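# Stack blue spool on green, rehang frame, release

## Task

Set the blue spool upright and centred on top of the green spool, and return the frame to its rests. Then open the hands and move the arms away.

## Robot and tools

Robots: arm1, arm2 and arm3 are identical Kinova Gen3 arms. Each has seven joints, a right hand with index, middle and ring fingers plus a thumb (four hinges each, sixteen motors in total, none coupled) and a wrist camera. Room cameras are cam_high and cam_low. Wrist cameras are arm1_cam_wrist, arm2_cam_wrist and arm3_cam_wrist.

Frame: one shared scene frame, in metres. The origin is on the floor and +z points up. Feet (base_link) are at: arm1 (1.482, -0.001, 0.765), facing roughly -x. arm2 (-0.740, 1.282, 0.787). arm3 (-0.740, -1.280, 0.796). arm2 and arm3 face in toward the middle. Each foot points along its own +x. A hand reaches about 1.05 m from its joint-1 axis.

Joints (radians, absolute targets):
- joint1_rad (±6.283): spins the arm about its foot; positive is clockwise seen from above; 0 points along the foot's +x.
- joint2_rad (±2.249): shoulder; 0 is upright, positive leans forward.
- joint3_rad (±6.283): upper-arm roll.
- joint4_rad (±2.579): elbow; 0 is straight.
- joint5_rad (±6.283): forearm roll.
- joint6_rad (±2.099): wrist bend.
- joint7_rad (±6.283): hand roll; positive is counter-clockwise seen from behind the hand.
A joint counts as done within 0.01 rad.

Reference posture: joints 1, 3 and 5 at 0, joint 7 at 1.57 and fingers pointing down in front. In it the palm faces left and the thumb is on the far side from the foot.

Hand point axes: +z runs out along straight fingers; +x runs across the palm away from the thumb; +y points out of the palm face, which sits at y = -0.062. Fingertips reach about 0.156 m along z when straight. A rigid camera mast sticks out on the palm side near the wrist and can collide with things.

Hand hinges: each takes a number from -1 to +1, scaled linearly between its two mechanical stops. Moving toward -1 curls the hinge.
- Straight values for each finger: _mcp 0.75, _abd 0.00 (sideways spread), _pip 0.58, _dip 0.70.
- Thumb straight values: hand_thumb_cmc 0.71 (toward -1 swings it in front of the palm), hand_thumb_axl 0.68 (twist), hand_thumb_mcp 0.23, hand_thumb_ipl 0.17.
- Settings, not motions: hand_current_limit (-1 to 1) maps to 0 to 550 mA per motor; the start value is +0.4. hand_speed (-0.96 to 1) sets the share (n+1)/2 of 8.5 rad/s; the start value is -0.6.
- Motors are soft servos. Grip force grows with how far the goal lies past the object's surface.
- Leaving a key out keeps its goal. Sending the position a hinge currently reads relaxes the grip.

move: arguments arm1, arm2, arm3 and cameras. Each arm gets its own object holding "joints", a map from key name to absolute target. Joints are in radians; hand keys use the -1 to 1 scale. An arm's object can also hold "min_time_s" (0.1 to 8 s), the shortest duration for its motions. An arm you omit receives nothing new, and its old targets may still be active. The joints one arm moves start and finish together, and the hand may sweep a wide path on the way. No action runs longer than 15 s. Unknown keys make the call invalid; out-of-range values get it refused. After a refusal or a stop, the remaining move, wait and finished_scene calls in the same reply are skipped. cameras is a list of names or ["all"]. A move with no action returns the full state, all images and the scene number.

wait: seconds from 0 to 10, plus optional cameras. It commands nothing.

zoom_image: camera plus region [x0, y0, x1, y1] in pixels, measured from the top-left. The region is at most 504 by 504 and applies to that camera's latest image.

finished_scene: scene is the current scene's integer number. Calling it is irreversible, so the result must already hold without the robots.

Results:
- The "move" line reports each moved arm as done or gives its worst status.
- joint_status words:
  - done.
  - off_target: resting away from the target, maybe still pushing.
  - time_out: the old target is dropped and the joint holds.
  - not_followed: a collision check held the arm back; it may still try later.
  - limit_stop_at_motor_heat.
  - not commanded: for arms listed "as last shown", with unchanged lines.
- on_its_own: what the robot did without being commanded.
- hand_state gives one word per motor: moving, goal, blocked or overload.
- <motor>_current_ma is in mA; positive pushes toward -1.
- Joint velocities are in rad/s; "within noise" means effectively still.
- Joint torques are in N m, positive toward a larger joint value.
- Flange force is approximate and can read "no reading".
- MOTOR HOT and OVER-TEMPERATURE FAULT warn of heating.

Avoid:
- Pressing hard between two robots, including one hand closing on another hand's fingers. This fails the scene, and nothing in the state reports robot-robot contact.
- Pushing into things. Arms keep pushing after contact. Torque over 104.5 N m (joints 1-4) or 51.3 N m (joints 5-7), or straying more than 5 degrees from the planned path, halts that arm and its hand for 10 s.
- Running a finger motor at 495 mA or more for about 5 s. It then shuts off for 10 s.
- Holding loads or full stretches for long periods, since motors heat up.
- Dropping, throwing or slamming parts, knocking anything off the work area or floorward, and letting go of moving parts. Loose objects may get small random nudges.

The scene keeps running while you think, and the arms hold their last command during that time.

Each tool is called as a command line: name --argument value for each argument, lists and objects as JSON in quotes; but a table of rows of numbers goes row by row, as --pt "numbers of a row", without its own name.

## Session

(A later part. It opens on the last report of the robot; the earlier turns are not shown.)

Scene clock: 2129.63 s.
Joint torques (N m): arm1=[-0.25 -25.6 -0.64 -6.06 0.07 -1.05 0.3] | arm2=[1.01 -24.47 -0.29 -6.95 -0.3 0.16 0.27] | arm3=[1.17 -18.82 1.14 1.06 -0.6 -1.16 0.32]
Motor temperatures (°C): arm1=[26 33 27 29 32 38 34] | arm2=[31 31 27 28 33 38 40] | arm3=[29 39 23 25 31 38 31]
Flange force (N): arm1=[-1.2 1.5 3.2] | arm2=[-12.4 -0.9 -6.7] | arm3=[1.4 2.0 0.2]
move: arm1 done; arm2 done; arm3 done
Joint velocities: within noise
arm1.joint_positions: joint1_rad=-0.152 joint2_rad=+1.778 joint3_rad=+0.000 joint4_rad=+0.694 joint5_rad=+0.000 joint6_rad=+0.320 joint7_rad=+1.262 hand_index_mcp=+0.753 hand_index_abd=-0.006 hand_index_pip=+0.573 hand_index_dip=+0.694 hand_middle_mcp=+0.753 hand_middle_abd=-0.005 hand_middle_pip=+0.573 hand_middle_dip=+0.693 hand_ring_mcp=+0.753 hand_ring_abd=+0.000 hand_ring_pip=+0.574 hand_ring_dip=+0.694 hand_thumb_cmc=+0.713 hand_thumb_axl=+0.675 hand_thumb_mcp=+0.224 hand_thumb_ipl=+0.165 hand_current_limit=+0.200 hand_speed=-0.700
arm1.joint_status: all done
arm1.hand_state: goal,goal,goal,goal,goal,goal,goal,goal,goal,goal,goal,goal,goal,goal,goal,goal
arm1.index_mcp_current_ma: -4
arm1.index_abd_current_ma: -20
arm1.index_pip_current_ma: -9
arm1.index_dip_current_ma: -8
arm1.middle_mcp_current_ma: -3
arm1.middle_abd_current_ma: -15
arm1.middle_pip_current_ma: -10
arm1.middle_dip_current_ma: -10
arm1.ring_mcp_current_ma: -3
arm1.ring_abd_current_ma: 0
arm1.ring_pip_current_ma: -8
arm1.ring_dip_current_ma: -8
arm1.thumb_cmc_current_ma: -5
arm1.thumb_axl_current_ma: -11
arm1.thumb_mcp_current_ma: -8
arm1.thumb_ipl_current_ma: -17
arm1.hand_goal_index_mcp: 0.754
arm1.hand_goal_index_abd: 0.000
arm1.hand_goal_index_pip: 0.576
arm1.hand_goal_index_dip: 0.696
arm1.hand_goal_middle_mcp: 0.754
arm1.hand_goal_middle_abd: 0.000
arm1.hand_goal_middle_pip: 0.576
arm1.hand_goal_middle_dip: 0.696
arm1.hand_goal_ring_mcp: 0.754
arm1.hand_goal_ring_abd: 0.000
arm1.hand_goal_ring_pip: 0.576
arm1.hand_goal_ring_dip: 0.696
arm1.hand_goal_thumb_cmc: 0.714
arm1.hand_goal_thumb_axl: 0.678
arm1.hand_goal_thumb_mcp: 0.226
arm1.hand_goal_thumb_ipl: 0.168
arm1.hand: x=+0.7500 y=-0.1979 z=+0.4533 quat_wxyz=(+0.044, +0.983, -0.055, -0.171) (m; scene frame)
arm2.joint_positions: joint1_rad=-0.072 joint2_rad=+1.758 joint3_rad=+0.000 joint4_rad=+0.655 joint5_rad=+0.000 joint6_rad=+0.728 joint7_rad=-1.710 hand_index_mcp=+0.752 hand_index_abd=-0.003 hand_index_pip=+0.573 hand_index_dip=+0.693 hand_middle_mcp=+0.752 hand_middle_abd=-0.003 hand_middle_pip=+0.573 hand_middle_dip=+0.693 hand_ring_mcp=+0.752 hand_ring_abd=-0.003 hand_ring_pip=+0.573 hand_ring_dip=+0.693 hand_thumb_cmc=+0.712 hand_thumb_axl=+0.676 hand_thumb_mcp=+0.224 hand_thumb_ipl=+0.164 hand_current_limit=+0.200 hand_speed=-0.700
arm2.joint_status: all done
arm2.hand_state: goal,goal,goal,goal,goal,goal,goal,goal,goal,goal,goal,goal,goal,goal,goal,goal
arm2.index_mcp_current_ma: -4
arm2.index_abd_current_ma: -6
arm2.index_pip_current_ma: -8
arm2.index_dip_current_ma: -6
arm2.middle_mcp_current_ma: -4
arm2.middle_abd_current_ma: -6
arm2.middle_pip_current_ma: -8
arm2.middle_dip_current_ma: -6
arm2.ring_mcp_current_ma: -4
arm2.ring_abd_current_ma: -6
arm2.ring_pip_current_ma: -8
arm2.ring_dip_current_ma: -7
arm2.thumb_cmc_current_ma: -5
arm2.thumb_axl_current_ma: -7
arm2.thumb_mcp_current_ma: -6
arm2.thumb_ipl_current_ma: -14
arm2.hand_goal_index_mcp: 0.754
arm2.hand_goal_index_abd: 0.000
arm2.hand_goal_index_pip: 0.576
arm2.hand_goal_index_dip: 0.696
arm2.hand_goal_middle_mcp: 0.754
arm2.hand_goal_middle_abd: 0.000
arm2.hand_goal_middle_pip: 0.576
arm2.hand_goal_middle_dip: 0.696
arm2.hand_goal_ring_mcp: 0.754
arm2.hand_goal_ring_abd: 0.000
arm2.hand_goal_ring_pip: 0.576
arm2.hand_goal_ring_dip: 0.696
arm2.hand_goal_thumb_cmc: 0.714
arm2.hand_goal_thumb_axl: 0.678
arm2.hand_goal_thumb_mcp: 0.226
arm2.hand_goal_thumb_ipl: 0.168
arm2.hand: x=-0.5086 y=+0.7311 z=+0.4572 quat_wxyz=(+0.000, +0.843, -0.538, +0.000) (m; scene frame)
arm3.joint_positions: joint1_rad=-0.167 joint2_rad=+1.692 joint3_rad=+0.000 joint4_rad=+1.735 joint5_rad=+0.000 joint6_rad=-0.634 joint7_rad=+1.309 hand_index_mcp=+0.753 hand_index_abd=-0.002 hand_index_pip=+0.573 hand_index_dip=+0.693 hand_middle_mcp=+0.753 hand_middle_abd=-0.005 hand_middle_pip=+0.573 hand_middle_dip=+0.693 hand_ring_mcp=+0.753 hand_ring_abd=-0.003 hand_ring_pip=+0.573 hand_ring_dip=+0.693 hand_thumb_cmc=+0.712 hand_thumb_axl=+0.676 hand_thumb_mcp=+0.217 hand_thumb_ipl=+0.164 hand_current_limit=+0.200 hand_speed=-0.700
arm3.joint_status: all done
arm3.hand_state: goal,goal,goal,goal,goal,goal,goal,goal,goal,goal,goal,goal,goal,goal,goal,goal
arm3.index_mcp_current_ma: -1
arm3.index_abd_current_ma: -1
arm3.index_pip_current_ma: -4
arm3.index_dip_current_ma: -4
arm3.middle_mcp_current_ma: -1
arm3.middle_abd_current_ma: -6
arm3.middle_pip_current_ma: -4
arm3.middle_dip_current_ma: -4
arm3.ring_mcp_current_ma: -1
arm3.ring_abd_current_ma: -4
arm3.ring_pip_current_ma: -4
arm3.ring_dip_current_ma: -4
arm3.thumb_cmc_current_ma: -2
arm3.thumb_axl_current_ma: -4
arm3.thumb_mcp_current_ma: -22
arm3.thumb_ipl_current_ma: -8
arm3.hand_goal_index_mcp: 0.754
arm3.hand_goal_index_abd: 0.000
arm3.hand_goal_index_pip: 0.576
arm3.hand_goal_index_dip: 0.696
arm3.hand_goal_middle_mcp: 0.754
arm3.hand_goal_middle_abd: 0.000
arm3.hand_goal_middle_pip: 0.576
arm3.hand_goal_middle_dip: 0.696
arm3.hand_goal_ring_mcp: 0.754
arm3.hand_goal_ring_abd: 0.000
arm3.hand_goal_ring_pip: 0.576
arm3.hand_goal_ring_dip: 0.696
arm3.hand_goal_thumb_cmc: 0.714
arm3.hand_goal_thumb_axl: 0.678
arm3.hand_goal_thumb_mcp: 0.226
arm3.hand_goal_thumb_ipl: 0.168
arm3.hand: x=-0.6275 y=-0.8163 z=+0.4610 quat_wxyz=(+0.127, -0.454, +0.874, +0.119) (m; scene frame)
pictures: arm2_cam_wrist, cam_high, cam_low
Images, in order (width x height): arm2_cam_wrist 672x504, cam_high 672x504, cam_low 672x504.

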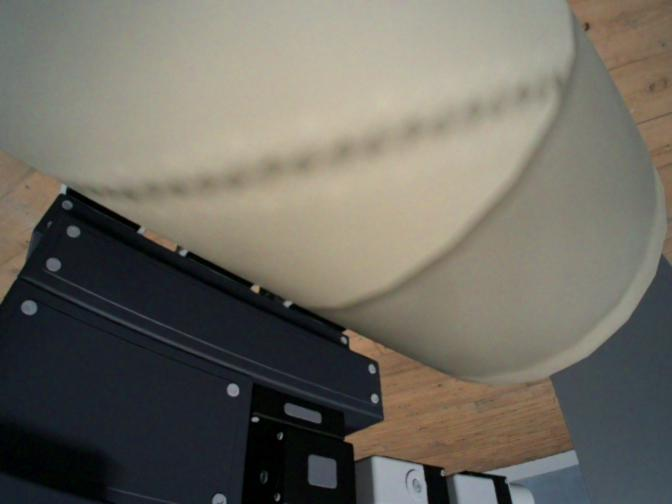

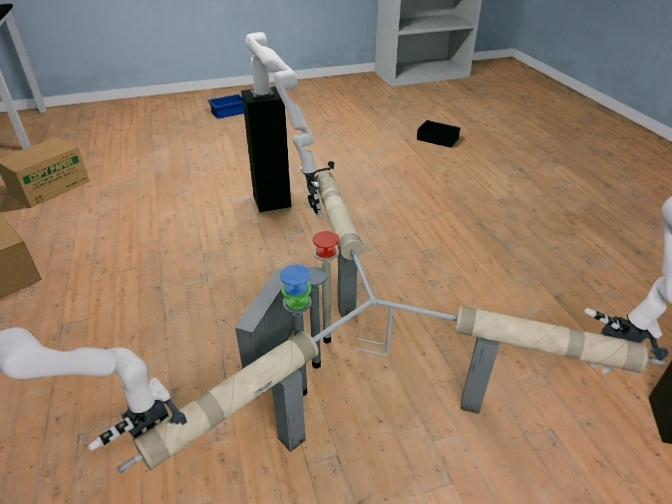

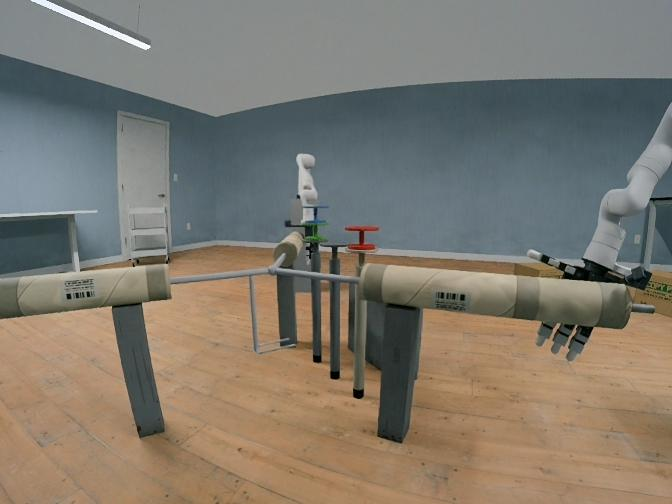

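move --arm1 '{"joints":{"joint1_rad":-0.037,"joint2_rad":1.6706,"joint4_rad":0.8797,"joint6_rad":0.2423,"joint7_rad":1.3756},"min_time_s":2.5}' --arm2 '{"joints":{"joint1_rad":-0.182,"joint2_rad":1.7015,"joint4_rad":0.6815,"joint6_rad":0.7585,"joint7_rad":-1.819},"min_time_s":2.5}' --arm3 '{"joints":{"joint1_rad":0.045,"joint2_rad":1.626,"joint4_rad":1.8274,"joint6_rad":-0.6608,"joint7_rad":1.521},"min_time_s":2.5}'

move --arm1 '{"joints":{"joint1_rad":0.1,"joint2_rad":0.8,"joint4_rad":1.5,"joint6_rad":0.7,"joint7_rad":1.571},"min_time_s":3}' --arm2 '{"joints":{"joint1_rad":-0.26,"joint2_rad":0.9,"joint4_rad":1.3,"joint6_rad":0.9,"joint7_rad":-1.819},"min_time_s":3}' --arm3 '{"joints":{"joint1_rad":0.128,"joint2_rad":0.7,"joint4_rad":2.1,"joint6_rad":0.0,"joint7_rad":1.571},"min_time_s":3}' --cameras '["cam_high","cam_low"]'

zoom_image --camera "cam_high" --region '[220, 170, 472, 422]'

zoom_image --camera "cam_low" --region '[285, 190, 345, 250]'

Scene clock: 2169.47 s.
Joint torques (N m): arm1=[-0.31 -25.43 -0.63 -5.59 0.07 -1.03 0.29] | arm2=[0.94 -24.84 -0.35 -7.19 -0.31 0.18 0.25] | arm3=[1.21 -18.71 1.16 1.39 -0.6 -1.16 0.31]
Motor temperatures (°C): arm1=[26 34 27 29 32 38 34] | arm2=[31 32 27 28 33 38 40] | arm3=[29 39 23 25 31 38 31]
Flange force (N): arm1=[-0.8 1.0 2.5] | arm2=[-12.7 0.7 -6.2] | arm3=[0.8 2.4 0.6]
move: arm1 done; arm2 done; arm3 done
Joint velocities: within noise
arm1.joint_positions: joint1_rad=-0.037 joint2_rad=+1.671 joint3_rad=+0.000 joint4_rad=+0.880 joint5_rad=+0.000 joint6_rad=+0.242 joint7_rad=+1.376 hand_index_mcp=+0.753 hand_index_abd=-0.006 hand_index_pip=+0.573 hand_index_dip=+0.694 hand_middle_mcp=+0.753 hand_middle_abd=-0.005 hand_middle_pip=+0.573 hand_middle_dip=+0.693 hand_ring_mcp=+0.753 hand_ring_abd=+0.000 hand_ring_pip=+0.574 hand_ring_dip=+0.694 hand_thumb_cmc=+0.713 hand_thumb_axl=+0.675 hand_thumb_mcp=+0.224 hand_thumb_ipl=+0.165 hand_current_limit=+0.200 hand_speed=-0.700
arm1.joint_status: all done
arm1.hand_state: goal,goal,goal,goal,goal,goal,goal,goal,goal,goal,goal,goal,goal,goal,goal,goal
arm1.index_mcp_current_ma: -4
arm1.index_abd_current_ma: -20
arm1.index_pip_current_ma: -9
arm1.index_dip_current_ma: -8
arm1.middle_mcp_current_ma: -3
arm1.middle_abd_current_ma: -15
arm1.middle_pip_current_ma: -10
arm1.middle_dip_current_ma: -10
arm1.ring_mcp_current_ma: -3
arm1.ring_abd_current_ma: 0
arm1.ring_pip_current_ma: -8
arm1.ring_dip_current_ma: -8
arm1.thumb_cmc_current_ma: -5
arm1.thumb_axl_current_ma: -11
arm1.thumb_mcp_current_ma: -8
arm1.thumb_ipl_current_ma: -17
arm1.hand_goal_index_mcp: 0.754
arm1.hand_goal_index_abd: 0.000
arm1.hand_goal_index_pip: 0.576
arm1.hand_goal_index_dip: 0.696
arm1.hand_goal_middle_mcp: 0.754
arm1.hand_goal_middle_abd: 0.000
arm1.hand_goal_middle_pip: 0.576
arm1.hand_goal_middle_dip: 0.696
arm1.hand_goal_ring_mcp: 0.754
arm1.hand_goal_ring_abd: 0.000
arm1.hand_goal_ring_pip: 0.576
arm1.hand_goal_ring_dip: 0.696
arm1.hand_goal_thumb_cmc: 0.714
arm1.hand_goal_thumb_axl: 0.678
arm1.hand_goal_thumb_mcp: 0.226
arm1.hand_goal_thumb_ipl: 0.168
arm1.hand: x=+0.7540 y=-0.1160 z=+0.4804 quat_wxyz=(+0.024, +0.983, -0.055, -0.174) (m; scene frame)
arm2.joint_positions: joint1_rad=-0.182 joint2_rad=+1.702 joint3_rad=+0.000 joint4_rad=+0.682 joint5_rad=+0.000 joint6_rad=+0.758 joint7_rad=-1.819 hand_index_mcp=+0.752 hand_index_abd=-0.003 hand_index_pip=+0.573 hand_index_dip=+0.693 hand_middle_mcp=+0.752 hand_middle_abd=-0.003 hand_middle_pip=+0.573 hand_middle_dip=+0.693 hand_ring_mcp=+0.752 hand_ring_abd=-0.003 hand_ring_pip=+0.573 hand_ring_dip=+0.693 hand_thumb_cmc=+0.712 hand_thumb_axl=+0.676 hand_thumb_mcp=+0.224 hand_thumb_ipl=+0.164 hand_current_limit=+0.200 hand_speed=-0.700
arm2.joint_status: all done
arm2.hand_state: goal,goal,goal,goal,goal,goal,goal,goal,goal,goal,goal,goal,goal,goal,goal,goal
arm2.index_mcp_current_ma: -4
arm2.index_abd_current_ma: -6
arm2.index_pip_current_ma: -8
arm2.index_dip_current_ma: -6
arm2.middle_mcp_current_ma: -4
arm2.middle_abd_current_ma: -6
arm2.middle_pip_current_ma: -8
arm2.middle_dip_current_ma: -6
arm2.ring_mcp_current_ma: -4
arm2.ring_abd_current_ma: -6
arm2.ring_pip_current_ma: -8
arm2.ring_dip_current_ma: -7
arm2.thumb_cmc_current_ma: -5
arm2.thumb_axl_current_ma: -7
arm2.thumb_mcp_current_ma: -6
arm2.thumb_ipl_current_ma: -14
arm2.hand_goal_index_mcp: 0.754
arm2.hand_goal_index_abd: 0.000
arm2.hand_goal_index_pip: 0.576
arm2.hand_goal_index_dip: 0.696
arm2.hand_goal_middle_mcp: 0.754
arm2.hand_goal_middle_abd: 0.000
arm2.hand_goal_middle_pip: 0.576
arm2.hand_goal_middle_dip: 0.696
arm2.hand_goal_ring_mcp: 0.754
arm2.hand_goal_ring_abd: 0.000
arm2.hand_goal_ring_pip: 0.576
arm2.hand_goal_ring_dip: 0.696
arm2.hand_goal_thumb_cmc: 0.714
arm2.hand_goal_thumb_axl: 0.678
arm2.hand_goal_thumb_mcp: 0.226
arm2.hand_goal_thumb_ipl: 0.168
arm2.hand: x=-0.4448 y=+0.7607 z=+0.4872 quat_wxyz=(+0.000, +0.843, -0.537, +0.000) (m; scene frame)
arm3.joint_positions: joint1_rad=+0.045 joint2_rad=+1.626 joint3_rad=+0.000 joint4_rad=+1.827 joint5_rad=+0.000 joint6_rad=-0.661 joint7_rad=+1.521 hand_index_mcp=+0.753 hand_index_abd=-0.002 hand_index_pip=+0.573 hand_index_dip=+0.693 hand_middle_mcp=+0.753 hand_middle_abd=-0.005 hand_middle_pip=+0.573 hand_middle_dip=+0.693 hand_ring_mcp=+0.753 hand_ring_abd=-0.003 hand_ring_pip=+0.573 hand_ring_dip=+0.693 hand_thumb_cmc=+0.712 hand_thumb_axl=+0.676 hand_thumb_mcp=+0.217 hand_thumb_ipl=+0.164 hand_current_limit=+0.200 hand_speed=-0.700
arm3.joint_status: all done
arm3.hand_state: goal,goal,goal,goal,goal,goal,goal,goal,goal,goal,goal,goal,goal,goal,goal,goal
arm3.index_mcp_current_ma: -1
arm3.index_abd_current_ma: -1
arm3.index_pip_current_ma: -4
arm3.index_dip_current_ma: -4
arm3.middle_mcp_current_ma: -1
arm3.middle_abd_current_ma: -6
arm3.middle_pip_current_ma: -4
arm3.middle_dip_current_ma: -4
arm3.ring_mcp_current_ma: -1
arm3.ring_abd_current_ma: -4
arm3.ring_pip_current_ma: -4
arm3.ring_dip_current_ma: -4
arm3.thumb_cmc_current_ma: -2
arm3.thumb_axl_current_ma: -4
arm3.thumb_mcp_current_ma: -22
arm3.thumb_ipl_current_ma: -8
arm3.hand_goal_index_mcp: 0.754
arm3.hand_goal_index_abd: 0.000
arm3.hand_goal_index_pip: 0.576
arm3.hand_goal_index_dip: 0.696
arm3.hand_goal_middle_mcp: 0.754
arm3.hand_goal_middle_abd: 0.000
arm3.hand_goal_middle_pip: 0.576
arm3.hand_goal_middle_dip: 0.696
arm3.hand_goal_ring_mcp: 0.754
arm3.hand_goal_ring_abd: 0.000
arm3.hand_goal_ring_pip: 0.576
arm3.hand_goal_ring_dip: 0.696
arm3.hand_goal_thumb_cmc: 0.714
arm3.hand_goal_thumb_axl: 0.678
arm3.hand_goal_thumb_mcp: 0.226
arm3.hand_goal_thumb_ipl: 0.168
arm3.hand: x=-0.5505 y=-0.8651 z=+0.4847 quat_wxyz=(+0.149, -0.454, +0.874, +0.090) (m; scene frame)
pictures: none

Scene clock: 2172.87 s.
Joint torques (N m): arm1=[-0.3 -20.86 -0.74 -6.52 0.07 -0.46 0.32] | arm2=[0.99 -22.09 -0.31 -8.32 -0.3 0.05 0.25] | arm3=[1.2 -17.17 1.03 -4.1 -0.65 -1.09 0.31]
Motor temperatures (°C): arm1=[26 35 27 29 32 38 34] | arm2=[31 32 27 28 33 38 40] | arm3=[29 39 23 25 31 38 31]
Flange force (N): arm1=[-1.4 0.3 0.9] | arm2=[-7.6 -0.7 0.3] | arm3=[0.5 3.2 1.2]
move: arm1 done; arm2 done; arm3 done
Joint velocities: within noise
arm1.joint_positions: joint1_rad=+0.100 joint2_rad=+0.800 joint3_rad=+0.000 joint4_rad=+1.500 joint5_rad=+0.000 joint6_rad=+0.700 joint7_rad=+1.571 hand_index_mcp=+0.753 hand_index_abd=-0.005 hand_index_pip=+0.573 hand_index_dip=+0.694 hand_middle_mcp=+0.753 hand_middle_abd=-0.004 hand_middle_pip=+0.573 hand_middle_dip=+0.693 hand_ring_mcp=+0.753 hand_ring_abd=+0.000 hand_ring_pip=+0.574 hand_ring_dip=+0.694 hand_thumb_cmc=+0.713 hand_thumb_axl=+0.675 hand_thumb_mcp=+0.224 hand_thumb_ipl=+0.165 hand_current_limit=+0.200 hand_speed=-0.700
arm1.joint_status: all done
arm1.hand_state: goal,goal,goal,goal,goal,goal,goal,goal,goal,goal,goal,goal,goal,goal,goal,goal
arm1.index_mcp_current_ma: -4
arm1.index_abd_current_ma: -16
arm1.index_pip_current_ma: -9
arm1.index_dip_current_ma: -8
arm1.middle_mcp_current_ma: -3
arm1.middle_abd_current_ma: -13
arm1.middle_pip_current_ma: -10
arm1.middle_dip_current_ma: -10
arm1.ring_mcp_current_ma: -3
arm1.ring_abd_current_ma: 0
arm1.ring_pip_current_ma: -8
arm1.ring_dip_current_ma: -8
arm1.thumb_cmc_current_ma: -5
arm1.thumb_axl_current_ma: -11
arm1.thumb_mcp_current_ma: -8
arm1.thumb_ipl_current_ma: -17
arm1.hand_goal_index_mcp: 0.754
arm1.hand_goal_index_abd: 0.000
arm1.hand_goal_index_pip: 0.576
arm1.hand_goal_index_dip: 0.696
arm1.hand_goal_middle_mcp: 0.754
arm1.hand_goal_middle_abd: 0.000
arm1.hand_goal_middle_pip: 0.576
arm1.hand_goal_middle_dip: 0.696
arm1.hand_goal_ring_mcp: 0.754
arm1.hand_goal_ring_abd: 0.000
arm1.hand_goal_ring_pip: 0.576
arm1.hand_goal_ring_dip: 0.696
arm1.hand_goal_thumb_cmc: 0.714
arm1.hand_goal_thumb_axl: 0.678
arm1.hand_goal_thumb_mcp: 0.226
arm1.hand_goal_thumb_ipl: 0.168
arm1.hand: x=+0.8784 y=-0.0287 z=+0.8411 quat_wxyz=(-0.002, +0.997, -0.027, -0.073) (m; scene frame)
arm2.joint_positions: joint1_rad=-0.260 joint2_rad=+0.900 joint3_rad=+0.000 joint4_rad=+1.300 joint5_rad=+0.000 joint6_rad=+0.900 joint7_rad=-1.819 hand_index_mcp=+0.752 hand_index_abd=-0.003 hand_index_pip=+0.573 hand_index_dip=+0.693 hand_middle_mcp=+0.752 hand_middle_abd=-0.003 hand_middle_pip=+0.573 hand_middle_dip=+0.693 hand_ring_mcp=+0.752 hand_ring_abd=-0.003 hand_ring_pip=+0.573 hand_ring_dip=+0.693 hand_thumb_cmc=+0.712 hand_thumb_axl=+0.676 hand_thumb_mcp=+0.224 hand_thumb_ipl=+0.164 hand_current_limit=+0.200 hand_speed=-0.700
arm2.joint_status: all done
arm2.hand_state: goal,goal,goal,goal,goal,goal,goal,goal,goal,goal,goal,goal,goal,goal,goal,goal
arm2.index_mcp_current_ma: -4
arm2.index_abd_current_ma: -6
arm2.index_pip_current_ma: -8
arm2.index_dip_current_ma: -6
arm2.middle_mcp_current_ma: -4
arm2.middle_abd_current_ma: -5
arm2.middle_pip_current_ma: -8
arm2.middle_dip_current_ma: -6
arm2.ring_mcp_current_ma: -4
arm2.ring_abd_current_ma: -6
arm2.ring_pip_current_ma: -8
arm2.ring_dip_current_ma: -7
arm2.thumb_cmc_current_ma: -5
arm2.thumb_axl_current_ma: -7
arm2.thumb_mcp_current_ma: -6
arm2.thumb_ipl_current_ma: -14
arm2.hand_goal_index_mcp: 0.754
arm2.hand_goal_index_abd: 0.000
arm2.hand_goal_index_pip: 0.576
arm2.hand_goal_index_dip: 0.696
arm2.hand_goal_middle_mcp: 0.754
arm2.hand_goal_middle_abd: 0.000
arm2.hand_goal_middle_pip: 0.576
arm2.hand_goal_middle_dip: 0.696
arm2.hand_goal_ring_mcp: 0.754
arm2.hand_goal_ring_abd: 0.000
arm2.hand_goal_ring_pip: 0.576
arm2.hand_goal_ring_dip: 0.696
arm2.hand_goal_thumb_cmc: 0.714
arm2.hand_goal_thumb_axl: 0.678
arm2.hand_goal_thumb_mcp: 0.226
arm2.hand_goal_thumb_ipl: 0.168
arm2.hand: x=-0.4308 y=+0.8118 z=+0.8452 quat_wxyz=(+0.005, +0.864, -0.504, +0.020) (m; scene frame)
arm3.joint_positions: joint1_rad=+0.128 joint2_rad=+0.700 joint3_rad=+0.000 joint4_rad=+2.100 joint5_rad=+0.000 joint6_rad=+0.000 joint7_rad=+1.571 hand_index_mcp=+0.753 hand_index_abd=-0.002 hand_index_pip=+0.573 hand_index_dip=+0.693 hand_middle_mcp=+0.753 hand_middle_abd=-0.005 hand_middle_pip=+0.573 hand_middle_dip=+0.693 hand_ring_mcp=+0.753 hand_ring_abd=-0.003 hand_ring_pip=+0.573 hand_ring_dip=+0.693 hand_thumb_cmc=+0.712 hand_thumb_axl=+0.676 hand_thumb_mcp=+0.217 hand_thumb_ipl=+0.164 hand_current_limit=+0.200 hand_speed=-0.700
arm3.joint_status: all done
arm3.hand_state: goal,goal,goal,goal,goal,goal,goal,goal,goal,goal,goal,goal,goal,goal,goal,goal
arm3.index_mcp_current_ma: -1
arm3.index_abd_current_ma: -1
arm3.index_pip_current_ma: -4
arm3.index_dip_current_ma: -4
arm3.middle_mcp_current_ma: -1
arm3.middle_abd_current_ma: -6
arm3.middle_pip_current_ma: -4
arm3.middle_dip_current_ma: -4
arm3.ring_mcp_current_ma: -1
arm3.ring_abd_current_ma: -4
arm3.ring_pip_current_ma: -4
arm3.ring_dip_current_ma: -4
arm3.thumb_cmc_current_ma: -2
arm3.thumb_axl_current_ma: -4
arm3.thumb_mcp_current_ma: -22
arm3.thumb_ipl_current_ma: -8
arm3.hand_goal_index_mcp: 0.754
arm3.hand_goal_index_abd: 0.000
arm3.hand_goal_index_pip: 0.576
arm3.hand_goal_index_dip: 0.696
arm3.hand_goal_middle_mcp: 0.754
arm3.hand_goal_middle_abd: 0.000
arm3.hand_goal_middle_pip: 0.576
arm3.hand_goal_middle_dip: 0.696
arm3.hand_goal_ring_mcp: 0.754
arm3.hand_goal_ring_abd: 0.000
arm3.hand_goal_ring_pip: 0.576
arm3.hand_goal_ring_dip: 0.696
arm3.hand_goal_thumb_cmc: 0.714
arm3.hand_goal_thumb_axl: 0.678
arm3.hand_goal_thumb_mcp: 0.226
arm3.hand_goal_thumb_ipl: 0.168
arm3.hand: x=-0.4885 y=-0.8450 z=+0.8302 quat_wxyz=(+0.151, -0.440, +0.882, +0.078) (m; scene frame)
pictures: cam_high, cam_low
Images, in order (width x height): cam_high 672x504, cam_low 672x504.

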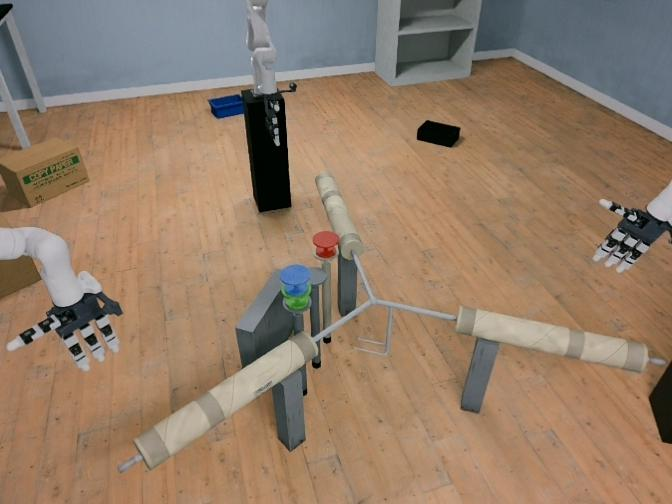

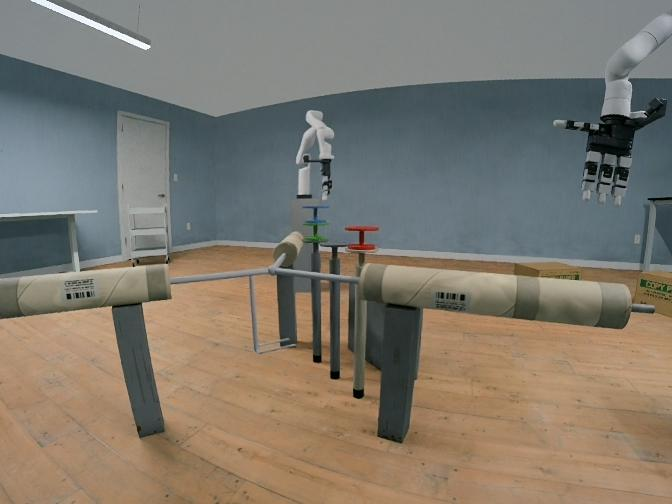

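Scaled by 2.000 from the camera's 672x504 image, which has a finer 960x720 frame.

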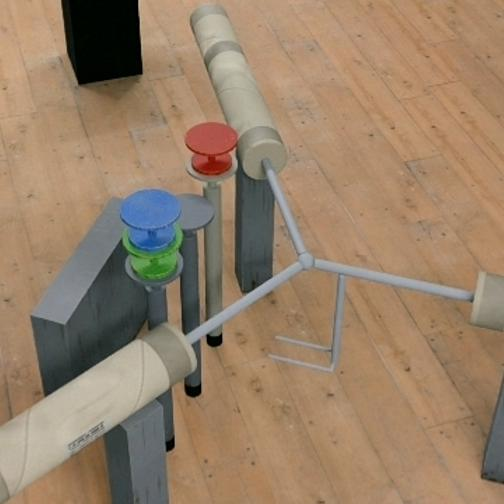

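Scaled by 8.400 from the camera's 672x504 image, which has a finer 960x720 frame.

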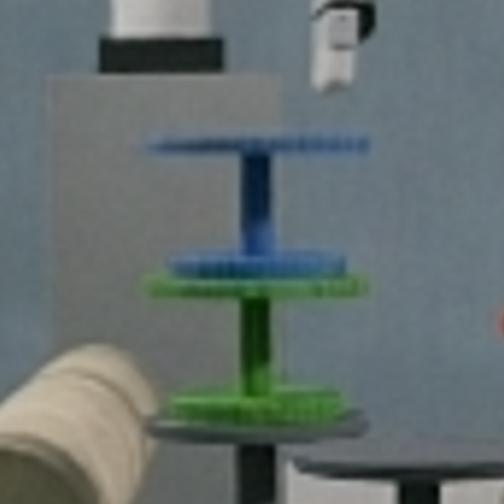

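finished_scene --scene 2

The scene is finished: the task was done.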